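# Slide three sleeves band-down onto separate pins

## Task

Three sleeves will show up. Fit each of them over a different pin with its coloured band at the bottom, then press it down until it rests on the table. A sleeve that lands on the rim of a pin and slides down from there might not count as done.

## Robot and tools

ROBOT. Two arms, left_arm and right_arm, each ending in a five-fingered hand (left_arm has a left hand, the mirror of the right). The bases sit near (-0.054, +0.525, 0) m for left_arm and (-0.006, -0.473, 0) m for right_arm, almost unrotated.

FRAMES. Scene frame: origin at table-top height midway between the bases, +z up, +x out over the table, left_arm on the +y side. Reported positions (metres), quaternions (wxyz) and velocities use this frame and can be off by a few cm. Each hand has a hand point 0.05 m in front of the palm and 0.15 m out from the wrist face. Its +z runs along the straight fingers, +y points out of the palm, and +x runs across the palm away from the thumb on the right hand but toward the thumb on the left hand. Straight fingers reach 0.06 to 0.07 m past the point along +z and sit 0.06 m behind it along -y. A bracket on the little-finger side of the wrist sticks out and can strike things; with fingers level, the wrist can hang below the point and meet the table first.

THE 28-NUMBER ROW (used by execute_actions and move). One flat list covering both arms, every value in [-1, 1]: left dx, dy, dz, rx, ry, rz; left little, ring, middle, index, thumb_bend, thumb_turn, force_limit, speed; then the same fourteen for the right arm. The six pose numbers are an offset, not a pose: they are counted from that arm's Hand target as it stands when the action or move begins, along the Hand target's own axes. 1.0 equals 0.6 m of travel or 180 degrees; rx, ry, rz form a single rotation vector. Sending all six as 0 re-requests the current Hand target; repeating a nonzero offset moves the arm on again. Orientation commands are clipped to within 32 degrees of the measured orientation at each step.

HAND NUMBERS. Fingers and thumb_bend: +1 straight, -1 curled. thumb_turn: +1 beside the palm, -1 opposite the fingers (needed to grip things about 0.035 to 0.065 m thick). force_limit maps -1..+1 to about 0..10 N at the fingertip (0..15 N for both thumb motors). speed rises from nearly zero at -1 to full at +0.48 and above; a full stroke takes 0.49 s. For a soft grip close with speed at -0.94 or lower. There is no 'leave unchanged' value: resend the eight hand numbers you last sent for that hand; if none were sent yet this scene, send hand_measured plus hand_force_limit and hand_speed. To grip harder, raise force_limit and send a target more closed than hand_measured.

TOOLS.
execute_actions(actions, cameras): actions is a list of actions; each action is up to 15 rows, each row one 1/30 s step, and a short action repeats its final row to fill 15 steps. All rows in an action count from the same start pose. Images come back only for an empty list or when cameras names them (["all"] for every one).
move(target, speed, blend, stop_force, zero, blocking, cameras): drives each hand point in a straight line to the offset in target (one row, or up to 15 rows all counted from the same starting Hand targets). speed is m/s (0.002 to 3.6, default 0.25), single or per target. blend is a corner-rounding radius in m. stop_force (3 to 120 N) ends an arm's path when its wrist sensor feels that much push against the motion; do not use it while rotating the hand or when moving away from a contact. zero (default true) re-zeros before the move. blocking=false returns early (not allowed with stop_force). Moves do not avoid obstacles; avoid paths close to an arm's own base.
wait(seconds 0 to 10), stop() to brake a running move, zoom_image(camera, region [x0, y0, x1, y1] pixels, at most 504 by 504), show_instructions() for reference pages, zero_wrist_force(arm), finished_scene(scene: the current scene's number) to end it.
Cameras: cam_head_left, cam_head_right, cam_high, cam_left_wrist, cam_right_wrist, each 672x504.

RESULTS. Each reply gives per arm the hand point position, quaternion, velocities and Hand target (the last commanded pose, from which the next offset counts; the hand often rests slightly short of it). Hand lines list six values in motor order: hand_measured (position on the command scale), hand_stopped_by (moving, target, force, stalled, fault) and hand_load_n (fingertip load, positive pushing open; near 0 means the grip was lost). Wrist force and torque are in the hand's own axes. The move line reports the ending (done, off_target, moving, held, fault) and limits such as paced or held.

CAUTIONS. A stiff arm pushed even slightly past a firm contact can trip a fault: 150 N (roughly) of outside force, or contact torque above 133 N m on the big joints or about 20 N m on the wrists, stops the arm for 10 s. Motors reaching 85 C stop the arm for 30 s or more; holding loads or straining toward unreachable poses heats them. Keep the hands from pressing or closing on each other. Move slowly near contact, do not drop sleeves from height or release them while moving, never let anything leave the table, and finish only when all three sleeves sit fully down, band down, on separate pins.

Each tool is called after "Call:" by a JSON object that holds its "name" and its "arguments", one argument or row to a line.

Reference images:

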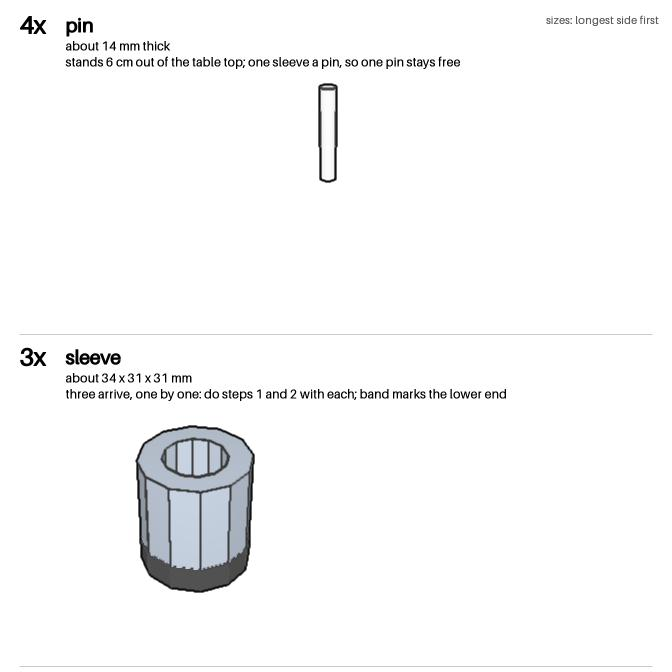

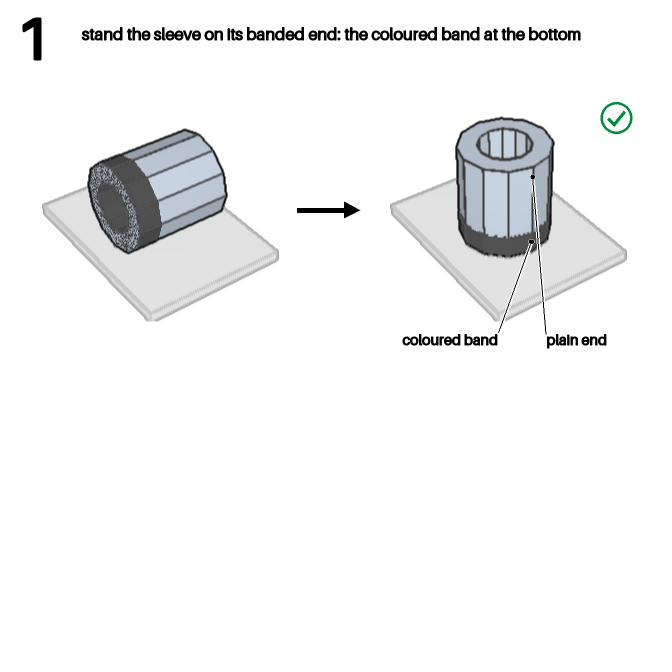

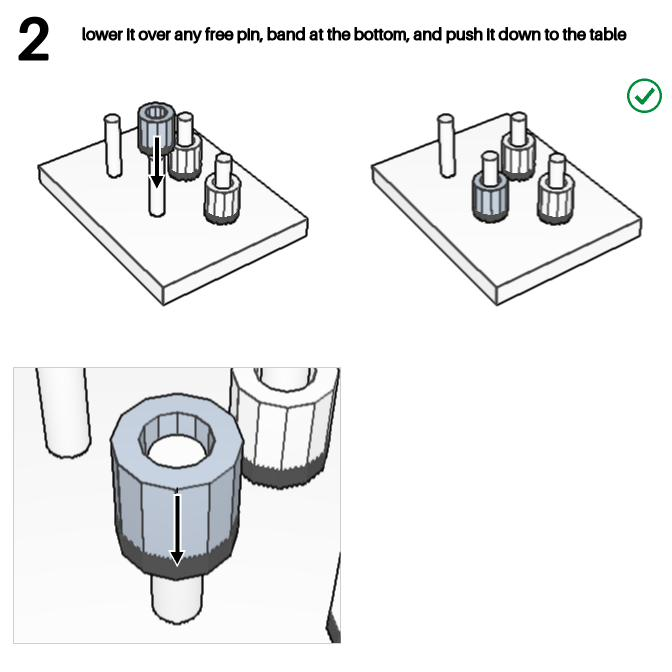

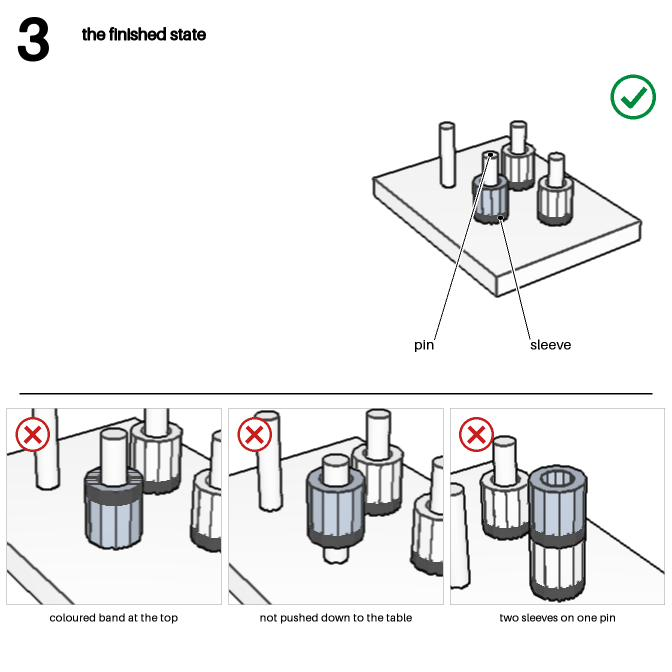

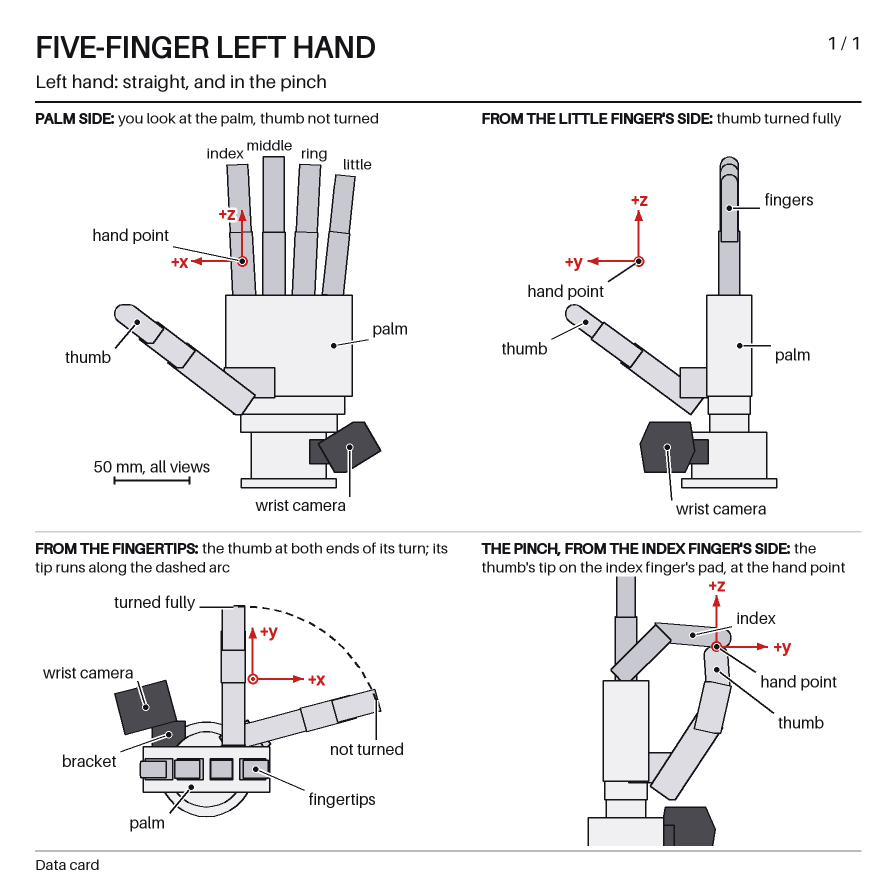

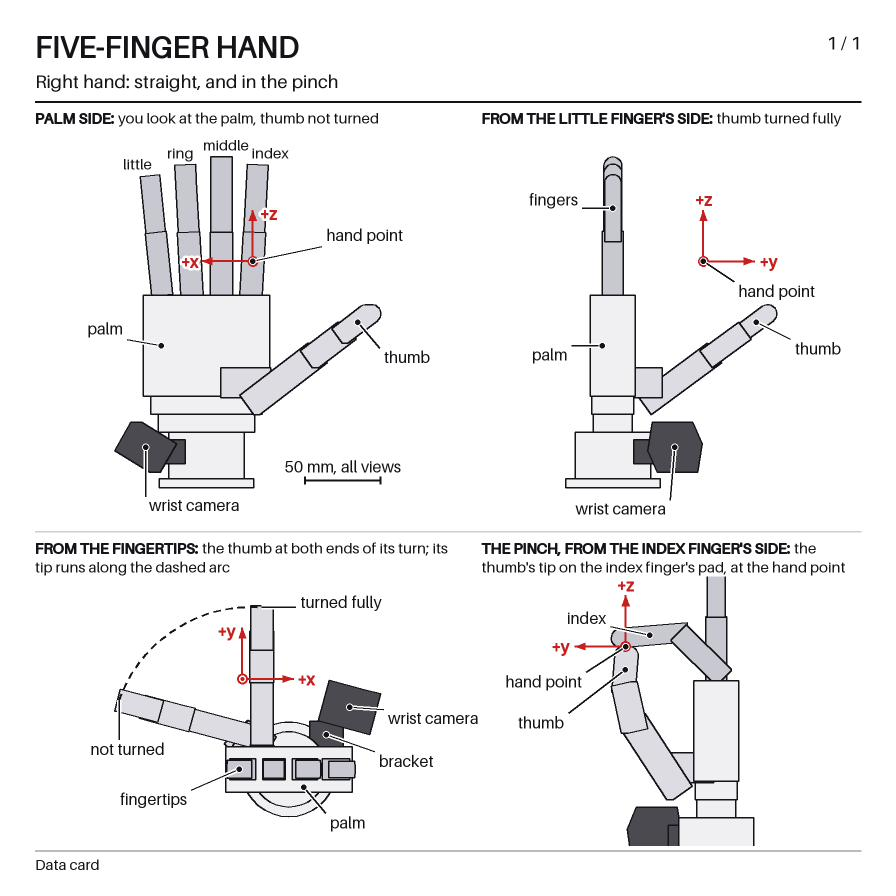

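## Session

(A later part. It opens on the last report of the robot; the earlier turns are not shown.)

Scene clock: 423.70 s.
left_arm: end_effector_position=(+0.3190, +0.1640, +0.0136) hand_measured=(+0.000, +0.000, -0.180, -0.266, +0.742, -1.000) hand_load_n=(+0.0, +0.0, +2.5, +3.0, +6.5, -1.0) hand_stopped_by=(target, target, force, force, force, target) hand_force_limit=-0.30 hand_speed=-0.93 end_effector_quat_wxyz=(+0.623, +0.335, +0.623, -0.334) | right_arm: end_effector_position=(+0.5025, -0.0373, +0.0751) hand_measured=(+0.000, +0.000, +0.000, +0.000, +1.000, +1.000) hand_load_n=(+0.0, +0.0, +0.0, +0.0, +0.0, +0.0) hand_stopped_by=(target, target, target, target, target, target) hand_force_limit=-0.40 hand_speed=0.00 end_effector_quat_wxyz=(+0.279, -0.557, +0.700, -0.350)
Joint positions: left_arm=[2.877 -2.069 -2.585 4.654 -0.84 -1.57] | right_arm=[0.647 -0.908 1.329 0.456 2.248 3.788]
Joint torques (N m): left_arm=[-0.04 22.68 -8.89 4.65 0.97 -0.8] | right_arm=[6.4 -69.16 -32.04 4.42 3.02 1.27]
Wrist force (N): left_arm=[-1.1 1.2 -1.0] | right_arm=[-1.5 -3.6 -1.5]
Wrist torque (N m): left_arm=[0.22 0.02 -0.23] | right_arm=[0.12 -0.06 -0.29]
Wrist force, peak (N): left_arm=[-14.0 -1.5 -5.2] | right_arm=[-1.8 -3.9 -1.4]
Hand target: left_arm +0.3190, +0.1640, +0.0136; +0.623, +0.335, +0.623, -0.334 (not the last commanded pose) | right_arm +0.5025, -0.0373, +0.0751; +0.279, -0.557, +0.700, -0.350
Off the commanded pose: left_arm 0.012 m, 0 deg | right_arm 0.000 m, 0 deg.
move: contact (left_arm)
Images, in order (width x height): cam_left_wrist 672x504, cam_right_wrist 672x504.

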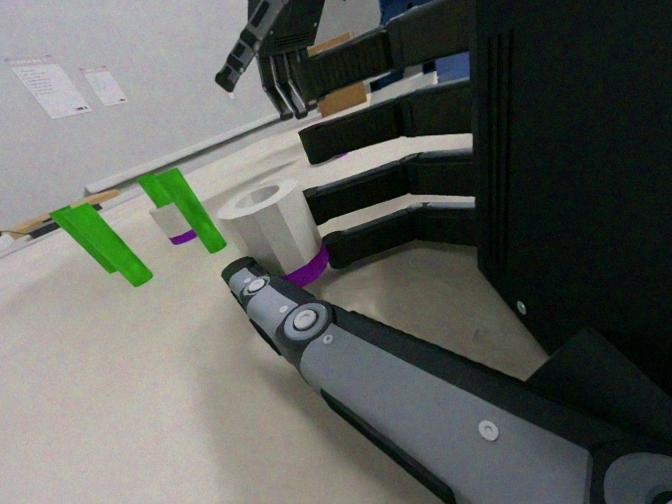

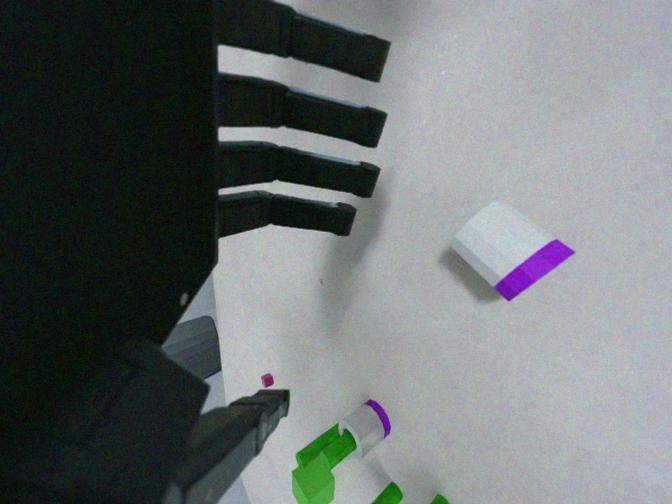

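Call:
{"name": "move", "arguments": {
  "target": [
    [0,0,0,0,0,0,0.0,0.0,0.12,0.12,0.9,-1,-0.4,-0.7,0,0,0,0,0,0,0.0,0.0,0.0,0.0,1.0,1.0,-0.4,0.0],
    [-0.0917,0,0,0,0,0,0.0,0.0,0.12,0.12,0.9,-1,-0.4,-0.7,-0.0099,0,0,0,0,0,0.0,0.0,0.0,0.0,1.0,1.0,-0.4,0.0],
    [-0.1773,0.0306,0.0263,-0.2737,0.0473,-0.5192,0.0,0.0,0.12,0.12,0.9,-1,-0.4,-0.7,-0.0099,0.0588,0.0441,0,0,0,0.0,0.0,0.0,0.0,1.0,1.0,-0.4,0.0]
  ],
  "speed": [0.05,0.06,0.3],
  "blend": [0,0.005,0],
  "cameras": ["cam_left_wrist","cam_right_wrist","cam_head_left"]
}}

Scene clock: 437.13 s.
left_arm: end_effector_position=(+0.3431, +0.1610, +0.1200) hand_measured=(+0.000, +0.000, +0.120, +0.120, +0.900, -1.000) hand_load_n=(+0.0, +0.0, +0.0, +0.0, +0.0, +0.0) hand_stopped_by=(target, target, target, target, target, target) hand_force_limit=-0.40 hand_speed=-0.70 end_effector_quat_wxyz=(+0.224, -0.447, +0.775, -0.387) | right_arm: end_effector_position=(+0.5039, -0.0315, +0.0309) hand_measured=(+0.000, +0.000, +0.000, +0.000, +1.000, +1.000) hand_load_n=(+0.0, +0.0, +0.0, +0.0, +0.0, +0.0) hand_stopped_by=(target, target, target, target, target, target) hand_force_limit=-0.40 hand_speed=0.00 end_effector_quat_wxyz=(+0.279, -0.557, +0.700, -0.350)
Joint positions: left_arm=[2.741 -1.717 -1.916 2.986 -1.465 -3.061] | right_arm=[0.654 -0.847 1.348 0.38 2.252 3.794]
Joint torques (N m): left_arm=[-13.44 39.54 15.89 -0.22 -1.92 -0.9] | right_arm=[-6.18 -59.18 -18.97 4.09 -0.38 -1.14]
Wrist force (N): left_arm=[-0.7 1.2 -0.3] | right_arm=[-1.5 -3.9 -1.3]
Wrist torque (N m): left_arm=[0.24 0.05 -0.05] | right_arm=[0.07 -0.04 -0.30]
Wrist force, peak (N): left_arm=[-1.1 1.2 -1.2] | right_arm=[-1.6 -3.9 -1.5]
Hand target: left_arm +0.3430, +0.1610, +0.1200; +0.224, -0.447, +0.775, -0.387 | right_arm +0.5039, -0.0315, +0.0310; +0.279, -0.557, +0.700, -0.350
Off the commanded pose: left_arm 0.000 m, 0 deg | right_arm 0.000 m, 0 deg.
move: done
Images, in order (width x height): cam_head_left 672x504, cam_left_wrist 672x504, cam_right_wrist 672x504.

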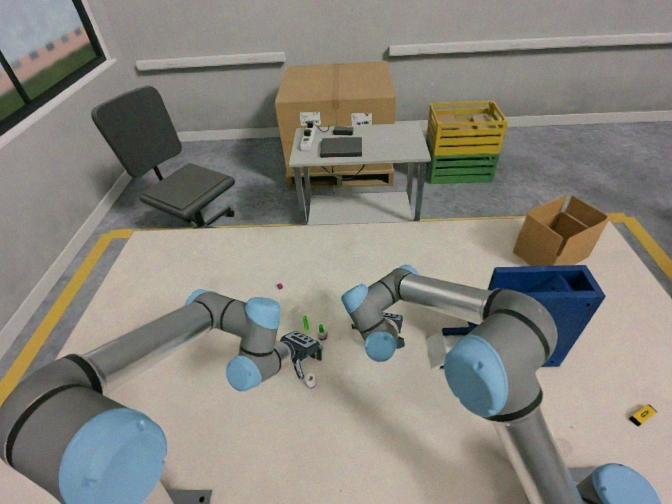

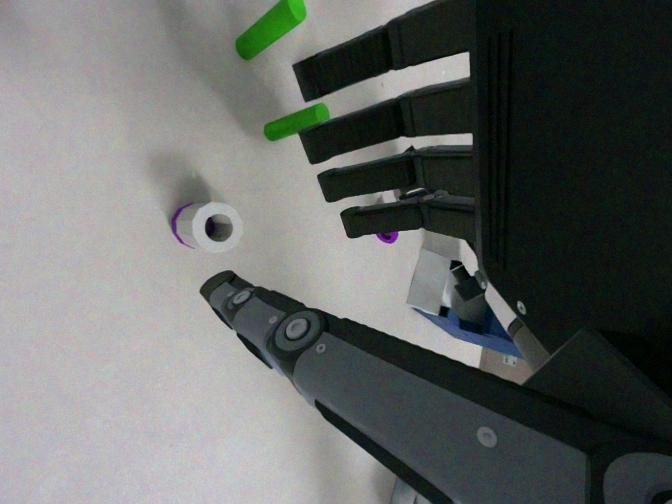

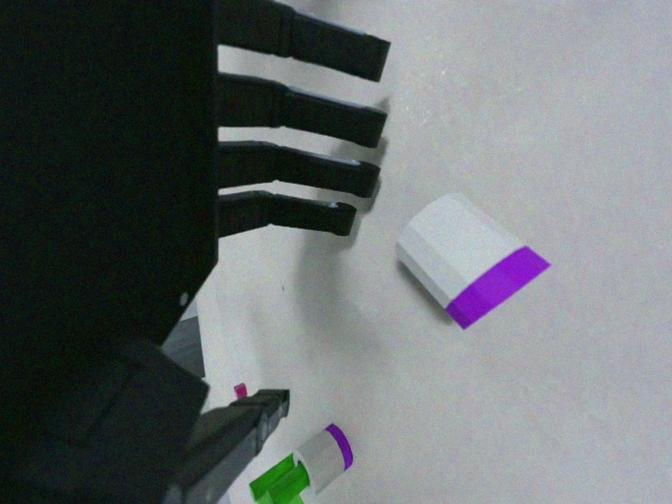

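Call:
{"name": "move", "arguments": {
  "target": [
    [0.005,0.0321,0.0335,0,0,0,0.0,0.0,0.12,0.12,0.9,-1,-0.4,-0.7,0.015,0,0,0,0,0,0.0,0.0,0.0,0.0,1.0,1.0,-0.4,0.0],
    [0.01,0.0643,0.0670,0,0,0,0.0,0.0,0.12,0.12,0.9,-1,-0.4,-0.7,0.015,0.0460,-0.0695,0,0,0,0.0,0.0,0.0,0.0,1.0,1.0,-0.4,0.0]
  ],
  "speed": [0.06,0.04],
  "blend": [0.003,0],
  "cameras": ["cam_left_wrist","cam_right_wrist","cam_high"]
}}

Scene clock: 449.30 s.
left_arm: end_effector_position=(+0.3479, +0.1513, +0.0649) hand_measured=(+0.000, +0.000, +0.120, +0.120, +0.900, -1.000) hand_load_n=(+0.5, +0.0, +0.5, +0.0, +0.0, +0.0) hand_stopped_by=(target, target, target, target, target, target) hand_force_limit=-0.40 hand_speed=-0.70 end_effector_quat_wxyz=(+0.224, -0.447, +0.775, -0.387) | right_arm: end_effector_position=(+0.4531, -0.0291, +0.0339) hand_measured=(+0.000, +0.000, +0.000, +0.000, +1.000, +1.000) hand_load_n=(+0.0, +0.0, +0.0, +0.0, +0.0, -0.5) hand_stopped_by=(target, target, target, target, target, target) hand_force_limit=-0.40 hand_speed=0.00 end_effector_quat_wxyz=(+0.279, -0.557, +0.700, -0.350) end_effector_velocity=(+0.002, -0.001, +0.000) end_effector_angular_velocity=(-0.003, +0.000, +0.000)
Joint positions: left_arm=[2.721 -1.814 -1.961 3.129 -1.481 -3.073] | right_arm=[0.719 -0.899 1.444 0.381 2.293 3.862]
Joint velocities: left_arm=[within noise] | right_arm=[-0.004 0.001 -0.002 -0.001 0 -0.006]
Joint torques (N m): left_arm=[-7.62 42.73 19.7 -3.15 -1.58 -0.94] | right_arm=[-6.59 -49.02 -30.23 2.08 -0.18 -1.18]
Wrist force (N): left_arm=[-0.9 1.2 -0.2] | right_arm=[-1.5 -3.6 -1.4]
Wrist torque (N m): left_arm=[0.23 0.06 -0.10] | right_arm=[0.13 -0.05 -0.48]
Wrist force, peak (N): left_arm=[-0.8 1.3 0.2] | right_arm=[-1.6 -4.0 -1.5]
Hand target: left_arm +0.3479, +0.1513, +0.0650; +0.224, -0.447, +0.775, -0.387 | right_arm +0.4532, -0.0290, +0.0339; +0.279, -0.557, +0.700, -0.350
Off the commanded pose: left_arm 0.000 m, 0 deg | right_arm 0.000 m, 0 deg.
move: done
Images, in order (width x height): cam_high 672x504, cam_left_wrist 672x504, cam_right_wrist 672x504.

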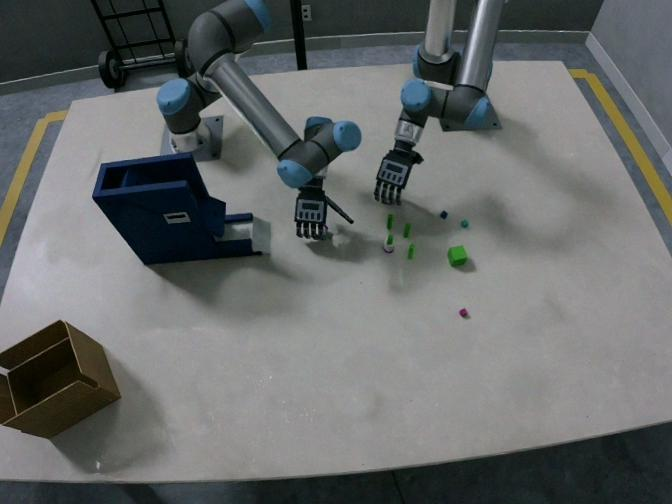

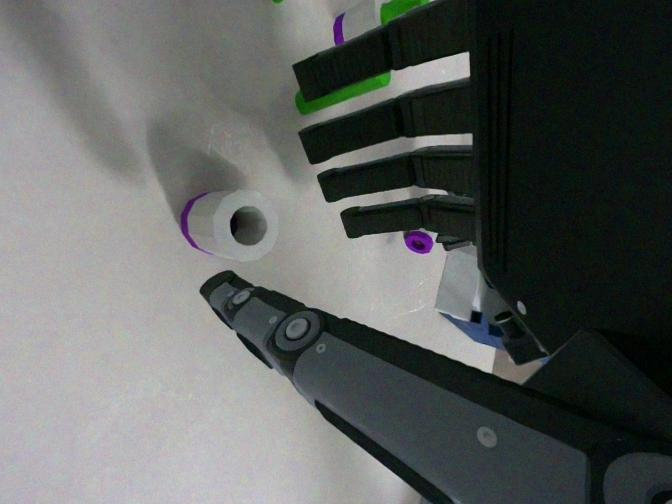

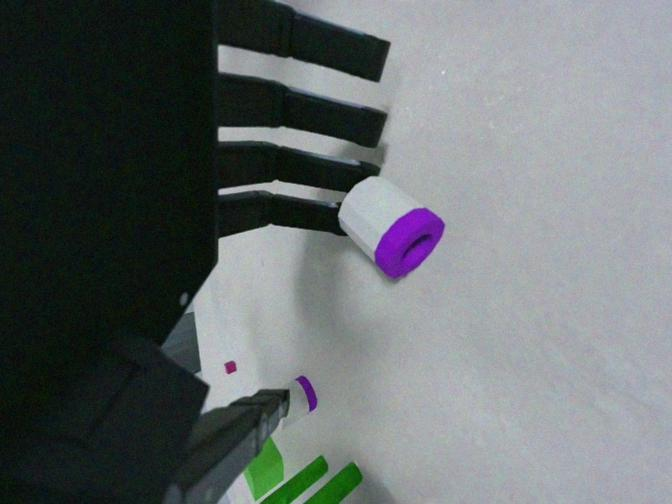

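Call:
{"name": "move", "arguments": {
  "target": [-0.0075,0.0407,0.0347,0,0,0,0.0,0.0,0.12,0.12,0.9,-1,-0.4,-0.7,0,0.0777,-0.1082,0,0,0,0.0,0.0,0.0,0.0,1.0,1.0,-0.4,0.0],
  "speed": 0.05,
  "cameras": ["cam_left_wrist","cam_right_wrist"]
}}

Scene clock: 454.93 s.
left_arm: end_effector_position=(+0.3519, +0.1542, +0.0329) hand_measured=(+0.000, +0.000, +0.120, +0.120, +0.900, -1.000) hand_load_n=(+0.0, +0.0, +0.0, +0.0, +0.0, +0.0) hand_stopped_by=(target, target, target, target, target, target) hand_force_limit=-0.40 hand_speed=-0.70 end_effector_quat_wxyz=(+0.224, -0.447, +0.775, -0.387) | right_arm: end_effector_position=(+0.3753, -0.0112, +0.0355) hand_measured=(+0.000, +0.000, +0.000, +0.000, +1.000, +1.000) hand_load_n=(+0.0, +0.0, +0.0, +0.0, -0.5, +0.0) hand_stopped_by=(target, target, target, target, target, target) hand_force_limit=-0.40 hand_speed=0.00 end_effector_quat_wxyz=(+0.278, -0.557, +0.700, -0.350) end_effector_velocity=(+0.002, +0.001, +0.000) end_effector_angular_velocity=(+0.003, -0.001, +0.001)
Joint positions: left_arm=[2.733 -1.867 -1.993 3.213 -1.471 -3.066] | right_arm=[0.854 -0.923 1.508 0.447 2.369 4.017]
Joint velocities: left_arm=[within noise] | right_arm=[-0.003 0 -0.001 -0.005 -0.003 -0.004]
Joint torques (N m): left_arm=[5.49 44.29 22.24 -3.46 0.47 0.16] | right_arm=[-4.19 -54.71 -27.84 -0.23 -0.34 -1.17]
Wrist force (N): left_arm=[-0.8 1.1 -0.3] | right_arm=[-1.3 -3.6 -1.2]
Wrist torque (N m): left_arm=[0.22 0.07 -0.10] | right_arm=[0.14 -0.12 -0.47]
Wrist force, peak (N): left_arm=[-1.0 1.2 0.0] | right_arm=[-1.6 -4.0 -1.5]
Hand target: left_arm +0.3519, +0.1542, +0.0330; +0.224, -0.447, +0.775, -0.387 | right_arm +0.3754, -0.0110, +0.0355; +0.279, -0.557, +0.700, -0.350
Off the commanded pose: left_arm 0.000 m, 0 deg | right_arm 0.000 m, 0 deg.
move: done
Images, in order (width x height): cam_left_wrist 672x504, cam_right_wrist 672x504.

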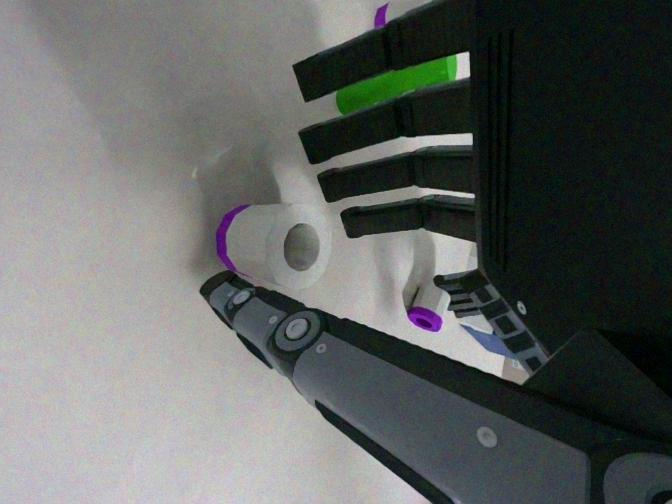

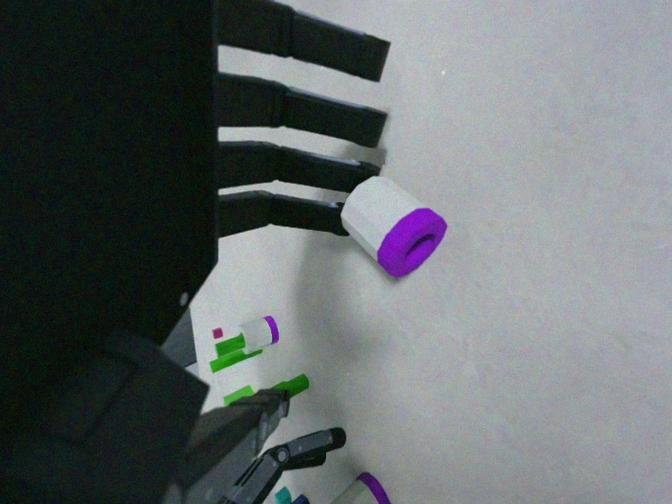

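Call:
{"name": "move", "arguments": {
  "target": [
    [-0.0045,0.0027,-0.0036,0,0,0,0.0,0.0,0.12,0.12,0.9,-1,-0.4,-0.7,0,-0.0667,-0.05,0,0,0,0.0,0.0,0.0,0.0,1.0,1.0,-0.4,0.0],
    [-0.0045,0.0027,-0.0036,0,0,0,0.0,0.0,-0.35,-0.35,0.4,-1,-0.4,-0.93,0,-0.0667,-0.05,0,0,0,0.0,0.0,0.12,0.12,0.9,-1,-0.4,0.0],
    [-0.0045,-0.1067,-0.0857,0,0,0,0.0,0.0,-0.35,-0.35,0.4,-1,-0.4,-0.93,-0.0083,-0.0854,-0.1208,0,-0.4,-0.3,0.0,0.0,0.12,0.12,0.9,-1,-0.4,0.0],
    [-0.2177,-0.2683,0.1300,0,0,0,0.0,0.0,-0.35,-0.35,0.4,-1,-0.4,-0.93,-0.0083,-0.0854,-0.1208,0,-0.4,-0.3,0.0,0.0,0.12,0.12,0.9,-1,-0.4,0.0]
  ],
  "speed": [0.06,0.06,0.35,0.2],
  "blend": [0,0,0.01,0],
  "cameras": ["cam_left_wrist","cam_right_wrist","cam_head_left","cam_high"]
}}

Scene clock: 473.27 s.
left_arm: end_effector_position=(+0.5548, +0.1878, +0.1150) hand_measured=(+0.000, +0.000, -0.180, -0.286, +0.742, -1.000) hand_load_n=(-0.5, +0.0, +2.5, +2.5, +6.5, -0.5) hand_stopped_by=(target, target, force, force, force, target) hand_force_limit=-0.40 hand_speed=-0.93 end_effector_quat_wxyz=(+0.224, -0.447, +0.775, -0.387) | right_arm: end_effector_position=(+0.3499, -0.0001, +0.1199) hand_measured=(+0.000, +0.000, +0.120, +0.120, +0.900, -1.000) hand_load_n=(+0.0, +0.0, +0.0, +0.0, +0.0, +0.0) hand_stopped_by=(target, target, target, target, target, target) hand_force_limit=-0.40 hand_speed=0.00 end_effector_quat_wxyz=(-0.444, +0.889, -0.101, +0.051)
Joint positions: left_arm=[2.941 -2.094 -1.411 2.834 -1.307 -2.936] | right_arm=[0.403 -1.162 1.614 0.436 0.884 2.478]
Joint torques (N m): left_arm=[-12.58 48.26 34.76 1.64 -1.94 -0.59] | right_arm=[6.33 -57.82 -12.15 4.6 -3.02 -1.25]
Wrist force (N): left_arm=[-0.5 1.1 -0.3] | right_arm=[-1.7 -3.9 -1.5]
Wrist torque (N m): left_arm=[0.22 0.03 -0.16] | right_arm=[0.08 -0.07 -0.34]
Wrist force, peak (N): left_arm=[0.7 1.9 -1.2] | right_arm=[-1.5 -4.3 -1.7]
Hand target: left_arm +0.5548, +0.1878, +0.1151; +0.224, -0.447, +0.775, -0.387 | right_arm +0.3499, -0.0001, +0.1199; -0.444, +0.889, -0.101, +0.051
Off the commanded pose: left_arm 0.000 m, 0 deg | right_arm 0.000 m, 0 deg.
move: done
Images, in order (width x height): cam_head_left 672x504, cam_high 672x504, cam_left_wrist 672x504, cam_right_wrist 672x504.

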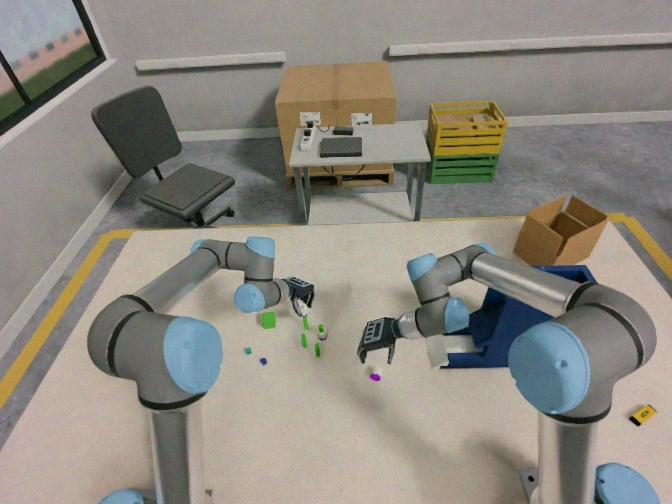

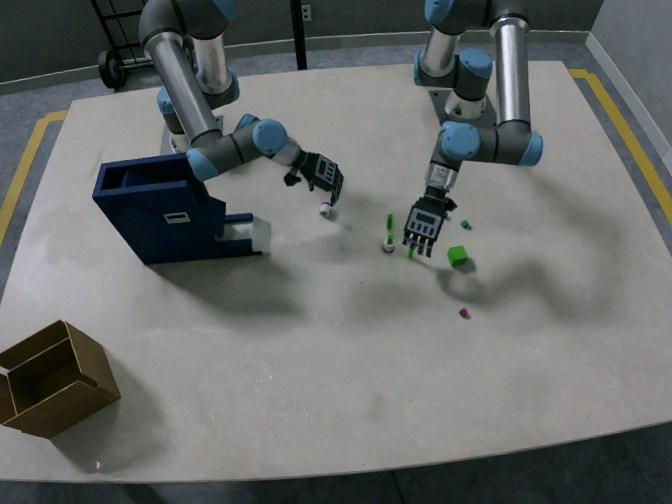

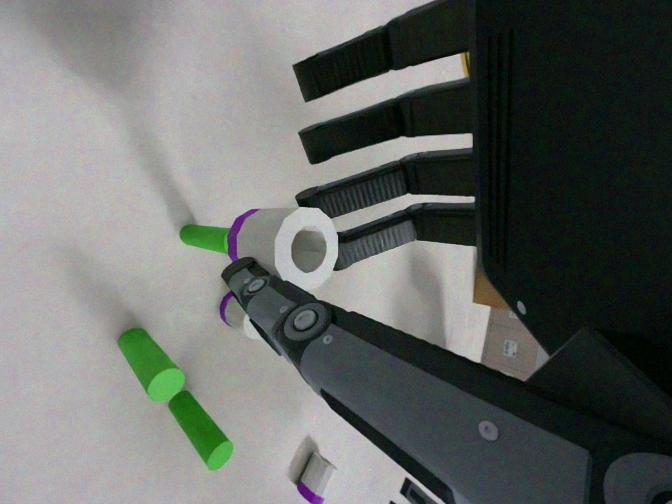

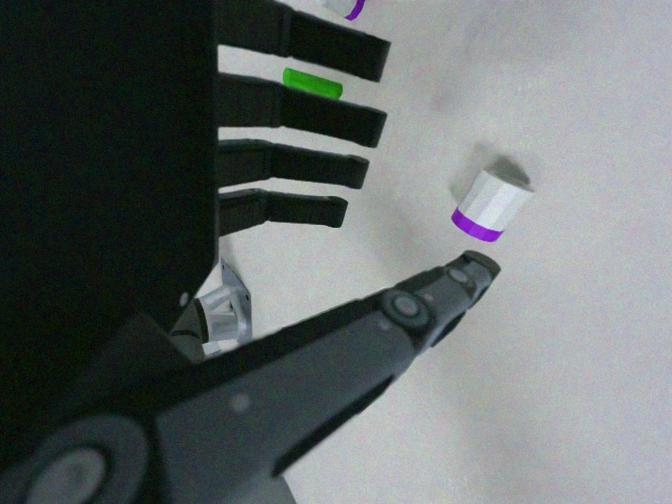

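Call:
{"name": "zoom_image", "arguments": {
  "camera": "cam_left_wrist",
  "region": [160, 185, 340, 305]
}}

Scaled by 2.800 from the camera's 672x504 image, which has a finer 960x720 frame.

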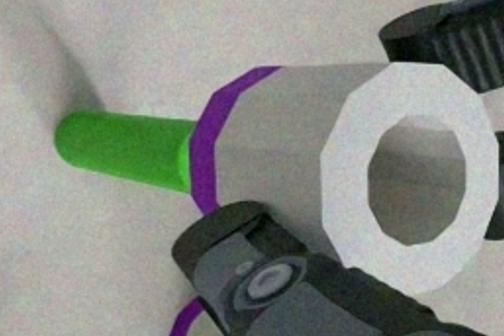

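Call:
{"name": "move", "arguments": {
  "target": [
    [0.0036,-0.0007,0.0009,0,0,0,0.0,0.0,-0.35,-0.35,0.4,-1,-0.4,-0.93,0,0.0033,0.0040,0,-0.004,-0.003,0.0,0.0,0.12,0.12,0.9,-1,-0.4,0.0],
    [0.0036,0.0353,0.0279,0,0,0,0.0,0.0,-0.35,-0.35,0.4,-1,-0.4,-0.93,-0.0015,0.0633,0.0683,0,-0.0222,-0.0167,0.0,0.0,0.12,0.12,0.9,-1,-0.4,0.0]
  ],
  "speed": [0.03,0.025],
  "stop_force": 3,
  "cameras": ["cam_left_wrist","cam_right_wrist"]
}}

Call:
{"name": "zoom_image", "arguments": {
  "camera": "cam_left_wrist",
  "region": [160, 185, 340, 305]
}}

Scene clock: 487.37 s.
left_arm: end_effector_position=(+0.5543, +0.1856, +0.0937) hand_measured=(+0.000, +0.000, -0.180, -0.286, +0.742, -1.000) hand_load_n=(+0.0, +0.0, +2.5, +2.0, +6.0, -0.5) hand_stopped_by=(target, target, force, force, force, target) hand_force_limit=-0.40 hand_speed=-0.93 end_effector_quat_wxyz=(+0.224, -0.447, +0.775, -0.387) | right_arm: end_effector_position=(+0.3513, +0.0099, +0.0650) hand_measured=(+0.000, +0.000, +0.120, +0.120, +0.900, -1.000) hand_load_n=(+0.0, +0.0, +0.0, +0.0, +0.0, +0.0) hand_stopped_by=(target, target, target, target, target, target) hand_force_limit=-0.40 hand_speed=0.00 end_effector_quat_wxyz=(-0.446, +0.892, -0.062, +0.032)
Joint positions: left_arm=[2.937 -2.114 -1.437 2.881 -1.31 -2.939] | right_arm=[0.408 -1.047 1.608 0.383 0.834 2.392]
Joint torques (N m): left_arm=[11.09 62 34.16 -3.7 1.22 0.73] | right_arm=[-3.44 -60.62 -18.42 4.94 0.7 1.23]
Wrist force (N): left_arm=[-0.5 1.0 -0.3] | right_arm=[-1.8 -3.9 -1.2]
Wrist torque (N m): left_arm=[0.20 0.03 -0.15] | right_arm=[0.09 -0.05 -0.34]
Wrist force, peak (N): left_arm=[0.6 -2.4 -2.9] | right_arm=[-1.8 -4.1 -1.5]
Hand target: left_arm +0.5543, +0.1856, +0.0937; +0.224, -0.447, +0.775, -0.387 (not the last commanded pose) | right_arm +0.3513, +0.0099, +0.0649; -0.446, +0.892, -0.062, +0.032
Off the commanded pose: left_arm 0.006 m, 0 deg | right_arm 0.000 m, 0 deg.
move: contact (left_arm)
Images, in order (width x height): cam_left_wrist 672x504, cam_right_wrist 672x504.

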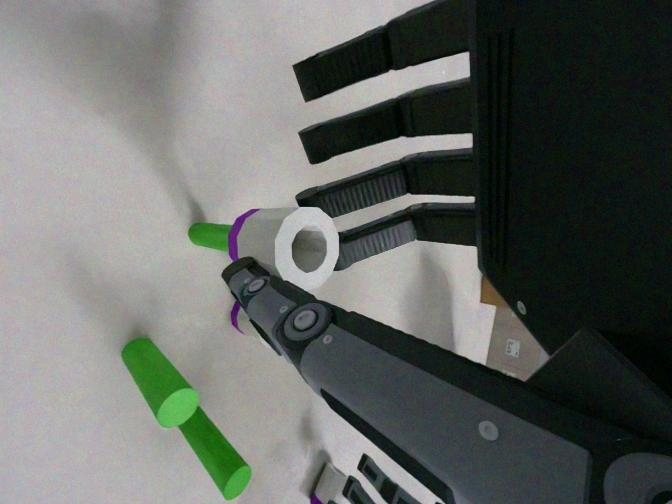

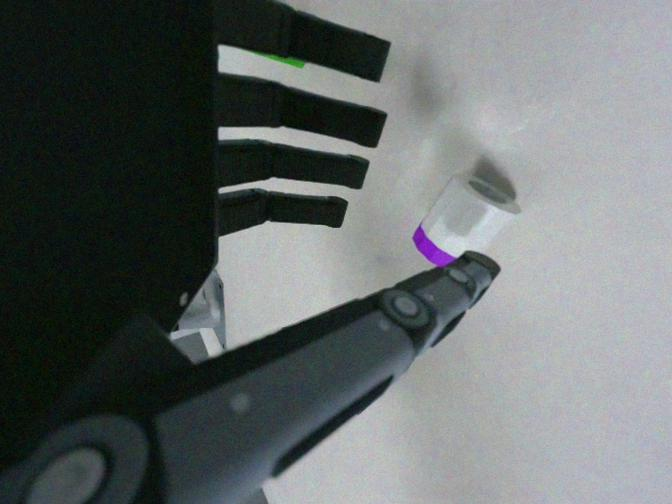

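Scaled by 2.800 from the camera's 672x504 image, which has a finer 960x720 frame.

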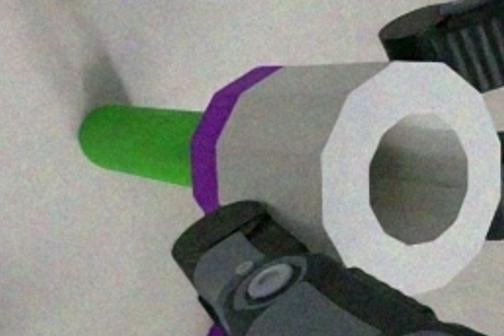

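Call:
{"name": "move", "arguments": {
  "target": [
    [0,-0.004,-0.003,0,0,0,0.0,0.0,-0.35,-0.35,0.4,-1,-0.4,-0.93,0,0,0,0,0,0,0.0,0.0,0.12,0.12,0.9,-1,-0.4,0.0],
    [-0.0027,-0.0028,-0.0045,0,0,0,0.0,0.0,-0.35,-0.35,0.4,-1,-0.4,-0.93,0,0.0098,0.0061,0,-0.0018,-0.0013,0.0,0.0,0.12,0.12,0.9,-1,-0.4,0.0],
    [-0.0027,0.0132,0.0075,0,0,0,0.0,0.0,-0.35,-0.35,0.4,-1,-0.4,-0.93,0,0.0490,0.0305,0,-0.0089,-0.0067,0.0,0.0,0.12,0.12,0.9,-1,-0.4,0.0]
  ],
  "speed": [0.03,0.02,0.03],
  "stop_force": 3,
  "cameras": ["cam_left_wrist","cam_right_wrist"]
}}

Call:
{"name": "zoom_image", "arguments": {
  "camera": "cam_left_wrist",
  "region": [160, 185, 340, 305]
}}

Scene clock: 507.30 s.
left_arm: end_effector_position=(+0.5542, +0.1876, +0.0847) hand_measured=(+0.000, +0.000, -0.180, -0.286, +0.742, -1.000) hand_load_n=(+0.0, +0.0, +2.5, +2.5, +6.0, -0.5) hand_stopped_by=(target, target, force, force, force, target) hand_force_limit=-0.40 hand_speed=-0.93 end_effector_quat_wxyz=(+0.224, -0.447, +0.775, -0.387) | right_arm: end_effector_position=(+0.3509, +0.0069, +0.0304) hand_measured=(+0.000, +0.000, +0.120, +0.120, +0.900, -1.000) hand_load_n=(+0.0, +0.0, +0.0, -0.5, +0.0, +0.0) hand_stopped_by=(target, target, target, target, target, target) hand_force_limit=-0.40 hand_speed=0.00 end_effector_quat_wxyz=(-0.447, +0.893, -0.047, +0.024)
Joint positions: left_arm=[2.94 -2.12 -1.452 2.902 -1.307 -2.937] | right_arm=[0.398 -0.989 1.625 0.342 0.809 2.342]
Joint torques (N m): left_arm=[-10.91 62.23 33.82 -3.84 -2.03 -0.94] | right_arm=[5.32 -62.16 -28.66 4.9 0.75 1.25]
Wrist force (N): left_arm=[-0.5 1.3 -0.1] | right_arm=[-1.5 -3.6 -1.2]
Wrist torque (N m): left_arm=[0.23 0.03 -0.15] | right_arm=[0.12 -0.09 -0.31]
Wrist force, peak (N): left_arm=[-0.6 1.4 -0.4] | right_arm=[-1.8 -4.1 -1.4]
Hand target: left_arm +0.5542, +0.1876, +0.0847; +0.224, -0.447, +0.775, -0.387 | right_arm +0.3509, +0.0069, +0.0304; -0.447, +0.893, -0.047, +0.024
Off the commanded pose: left_arm 0.000 m, 0 deg | right_arm 0.000 m, 0 deg.
move: done
Images, in order (width x height): cam_left_wrist 672x504, cam_right_wrist 672x504.

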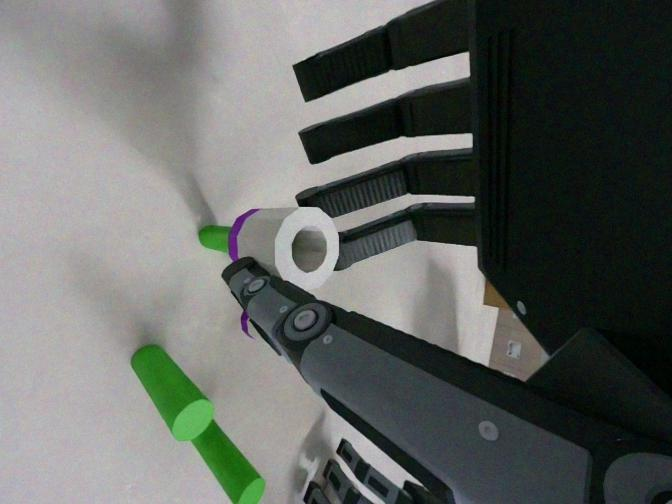

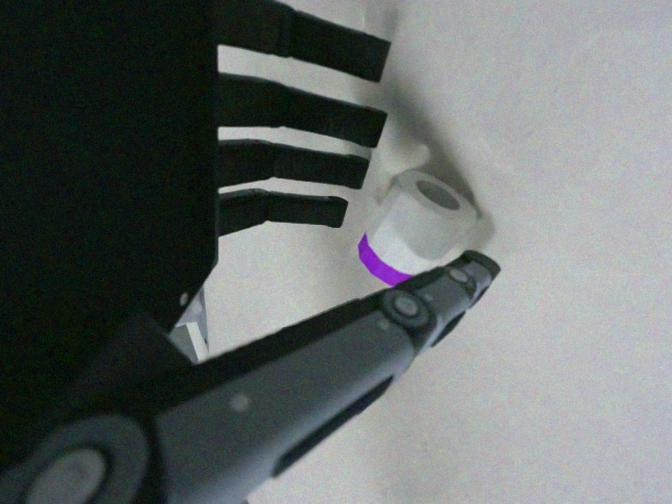

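Scaled by 2.800 from the camera's 672x504 image, which has a finer 960x720 frame.

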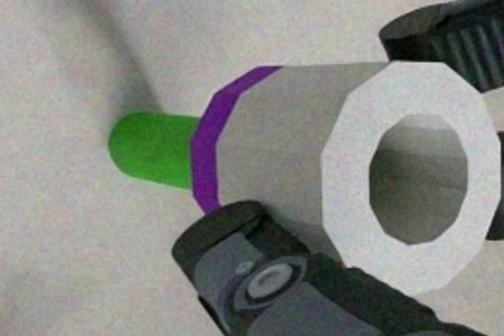

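Call:
{"name": "move", "arguments": {
  "target": [0,0.0756,0.0567,0,0,0,0.0,0.0,-0.35,-0.35,0.4,-1,-0.4,-0.93,0,0,0,0,0,0,0.0,0.0,-0.36,-0.36,0.38,-1,-0.3,-0.93],
  "speed": 0.02,
  "stop_force": 4,
  "cameras": ["cam_left_wrist","cam_right_wrist"]
}}

Scene clock: 513.50 s.
left_arm: end_effector_position=(+0.5542, +0.1876, +0.0329) hand_measured=(+0.000, +0.000, -0.180, -0.286, +0.742, -1.000) hand_load_n=(+0.0, +0.0, +2.0, +2.5, +6.0, -0.5) hand_stopped_by=(target, target, force, force, force, target) hand_force_limit=-0.40 hand_speed=-0.93 end_effector_quat_wxyz=(+0.224, -0.447, +0.775, -0.387) | right_arm: end_effector_position=(+0.3509, +0.0069, +0.0304) hand_measured=(+0.000, +0.000, -0.174, -0.246, +0.736, -1.000) hand_load_n=(+0.0, +0.0, +1.5, +4.0, +6.0, -1.5) hand_stopped_by=(target, target, force, force, force, target) hand_force_limit=-0.30 hand_speed=-0.93 end_effector_quat_wxyz=(-0.447, +0.893, -0.047, +0.024)
Joint positions: left_arm=[2.94 -2.178 -1.506 3.013 -1.307 -2.937] | right_arm=[0.398 -0.989 1.625 0.342 0.809 2.342]
Joint torques (N m): left_arm=[11.08 63.24 32.11 -1.19 1.23 0.67] | right_arm=[5.35 -60.68 -27.41 4.89 0.45 1.03]
Wrist force (N): left_arm=[-0.6 1.1 -0.3] | right_arm=[-1.4 -4.3 -1.9]
Wrist torque (N m): left_arm=[0.21 0.06 -0.14] | right_arm=[0.09 -0.08 -0.32]
Wrist force, peak (N): left_arm=[0.1 -2.8 -1.7] | right_arm=[-1.7 -4.4 -1.7]
Hand target: left_arm +0.5542, +0.1876, +0.0329; +0.224, -0.447, +0.775, -0.387 (not the last commanded pose) | right_arm +0.3509, +0.0069, +0.0304; -0.447, +0.893, -0.047, +0.024
Off the commanded pose: left_arm 0.005 m, 0 deg | right_arm 0.000 m, 0 deg.
move: contact (left_arm)
Images, in order (width x height): cam_left_wrist 672x504, cam_right_wrist 672x504.

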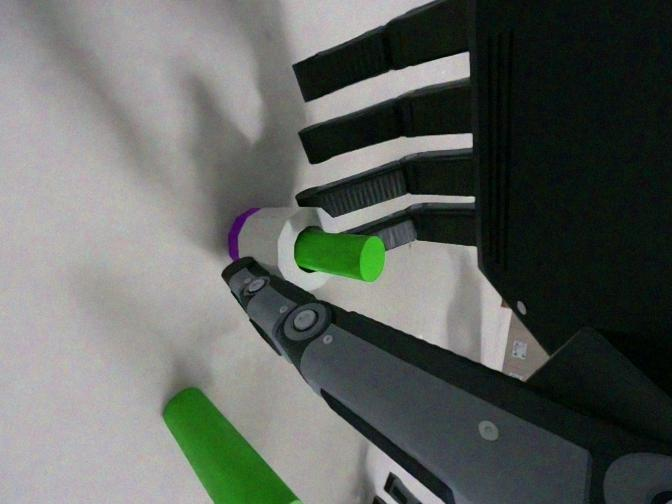

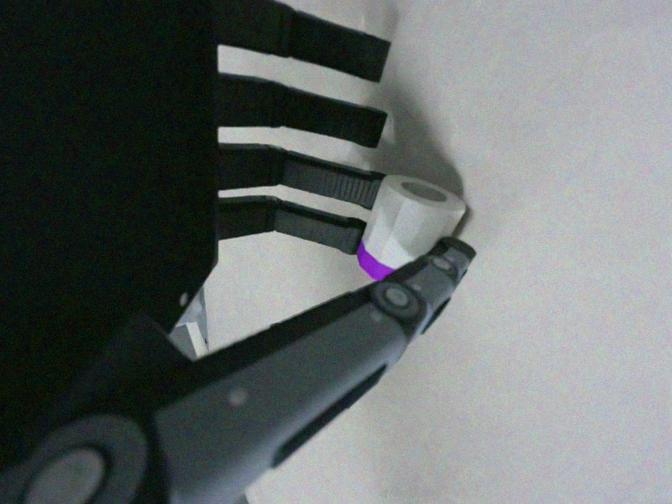

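Call:
{"name": "move", "arguments": {
  "target": [
    [0,0,0,0,0,0,0.0,0.0,-0.04,-0.14,0.92,-1,-0.4,-0.8,0,0,0,0,0,0,0.0,0.0,-0.36,-0.36,0.38,-1,-0.3,-0.93],
    [0,-0.0667,-0.05,0,0,0,0.0,0.0,-0.04,-0.14,0.92,-1,-0.4,-0.8,0,-0.04,-0.03,0,0,0,0.0,0.0,-0.36,-0.36,0.38,-1,-0.3,-0.93],
    [0,-0.16,-0.12,0,0,0,0.0,0.0,-0.04,-0.14,0.92,-1,-0.4,-0.8,0,-0.12,-0.09,0,0,0,0.0,0.0,-0.36,-0.36,0.38,-1,-0.3,-0.93]
  ],
  "speed": [0.05, 0.06, 0.15],
  "blend": [0, 0.01, 0],
  "cameras": ["cam_high", "cam_left_wrist", "cam_right_wrist"]
}}

Scene clock: 534.63 s.
left_arm: end_effector_position=(+0.5542, +0.1875, +0.1529) hand_measured=(+0.000, +0.000, -0.040, -0.140, +0.920, -1.000) hand_load_n=(+0.0, +0.0, +0.0, +0.0, +0.0, +0.0) hand_stopped_by=(target, target, target, target, target, target) hand_force_limit=-0.40 hand_speed=-0.80 end_effector_quat_wxyz=(+0.224, -0.447, +0.775, -0.387) | right_arm: end_effector_position=(+0.3508, +0.0070, +0.1205) hand_measured=(+0.000, +0.000, -0.174, -0.246, +0.736, -1.000) hand_load_n=(+0.0, +0.0, +1.0, +4.0, +6.0, -1.5) hand_stopped_by=(target, target, force, force, force, target) hand_force_limit=-0.30 hand_speed=-0.93 end_effector_quat_wxyz=(-0.447, +0.893, -0.046, +0.024)
Joint positions: left_arm=[2.94 -2.064 -1.355 2.749 -1.307 -2.937] | right_arm=[0.398 -1.097 1.535 0.54 0.809 2.342]
Joint torques (N m): left_arm=[-9.68 54.6 20.96 -0.54 -1.94 0.74] | right_arm=[-4.13 -33.77 -11.72 1.58 0.25 -0.93]
Wrist force (N): left_arm=[-0.6 0.8 -0.5] | right_arm=[-1.7 -3.5 -1.1]
Wrist torque (N m): left_arm=[0.18 0.04 -0.17] | right_arm=[0.12 -0.08 -0.34]
Wrist force, peak (N): left_arm=[-0.7 -0.6 -1.4] | right_arm=[-2.0 -4.6 -1.7]
Hand target: left_arm +0.5541, +0.1875, +0.1529; +0.224, -0.447, +0.775, -0.387 | right_arm +0.3508, +0.0069, +0.1204; -0.447, +0.893, -0.047, +0.024
Off the commanded pose: left_arm 0.000 m, 0 deg | right_arm 0.000 m, 0 deg.
move: done
Images, in order (width x height): cam_high 672x504, cam_left_wrist 672x504, cam_right_wrist 672x504.

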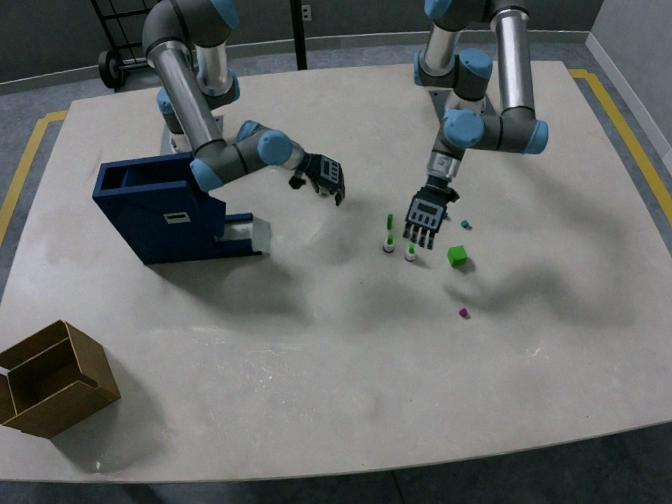

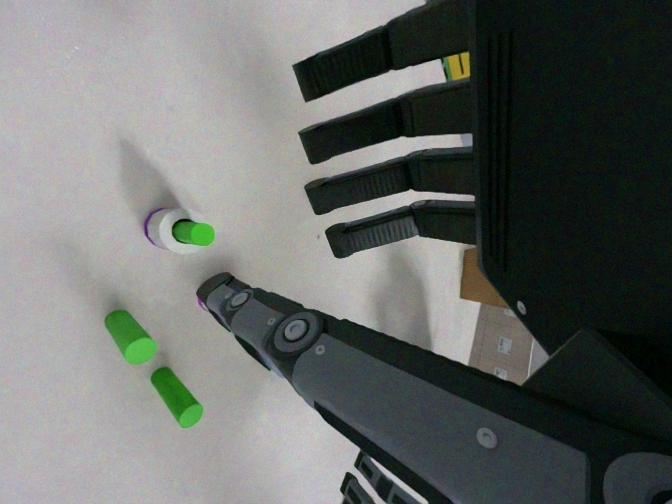

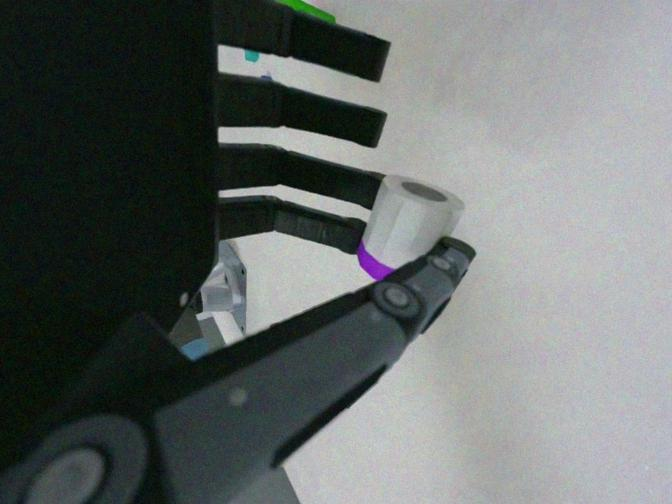

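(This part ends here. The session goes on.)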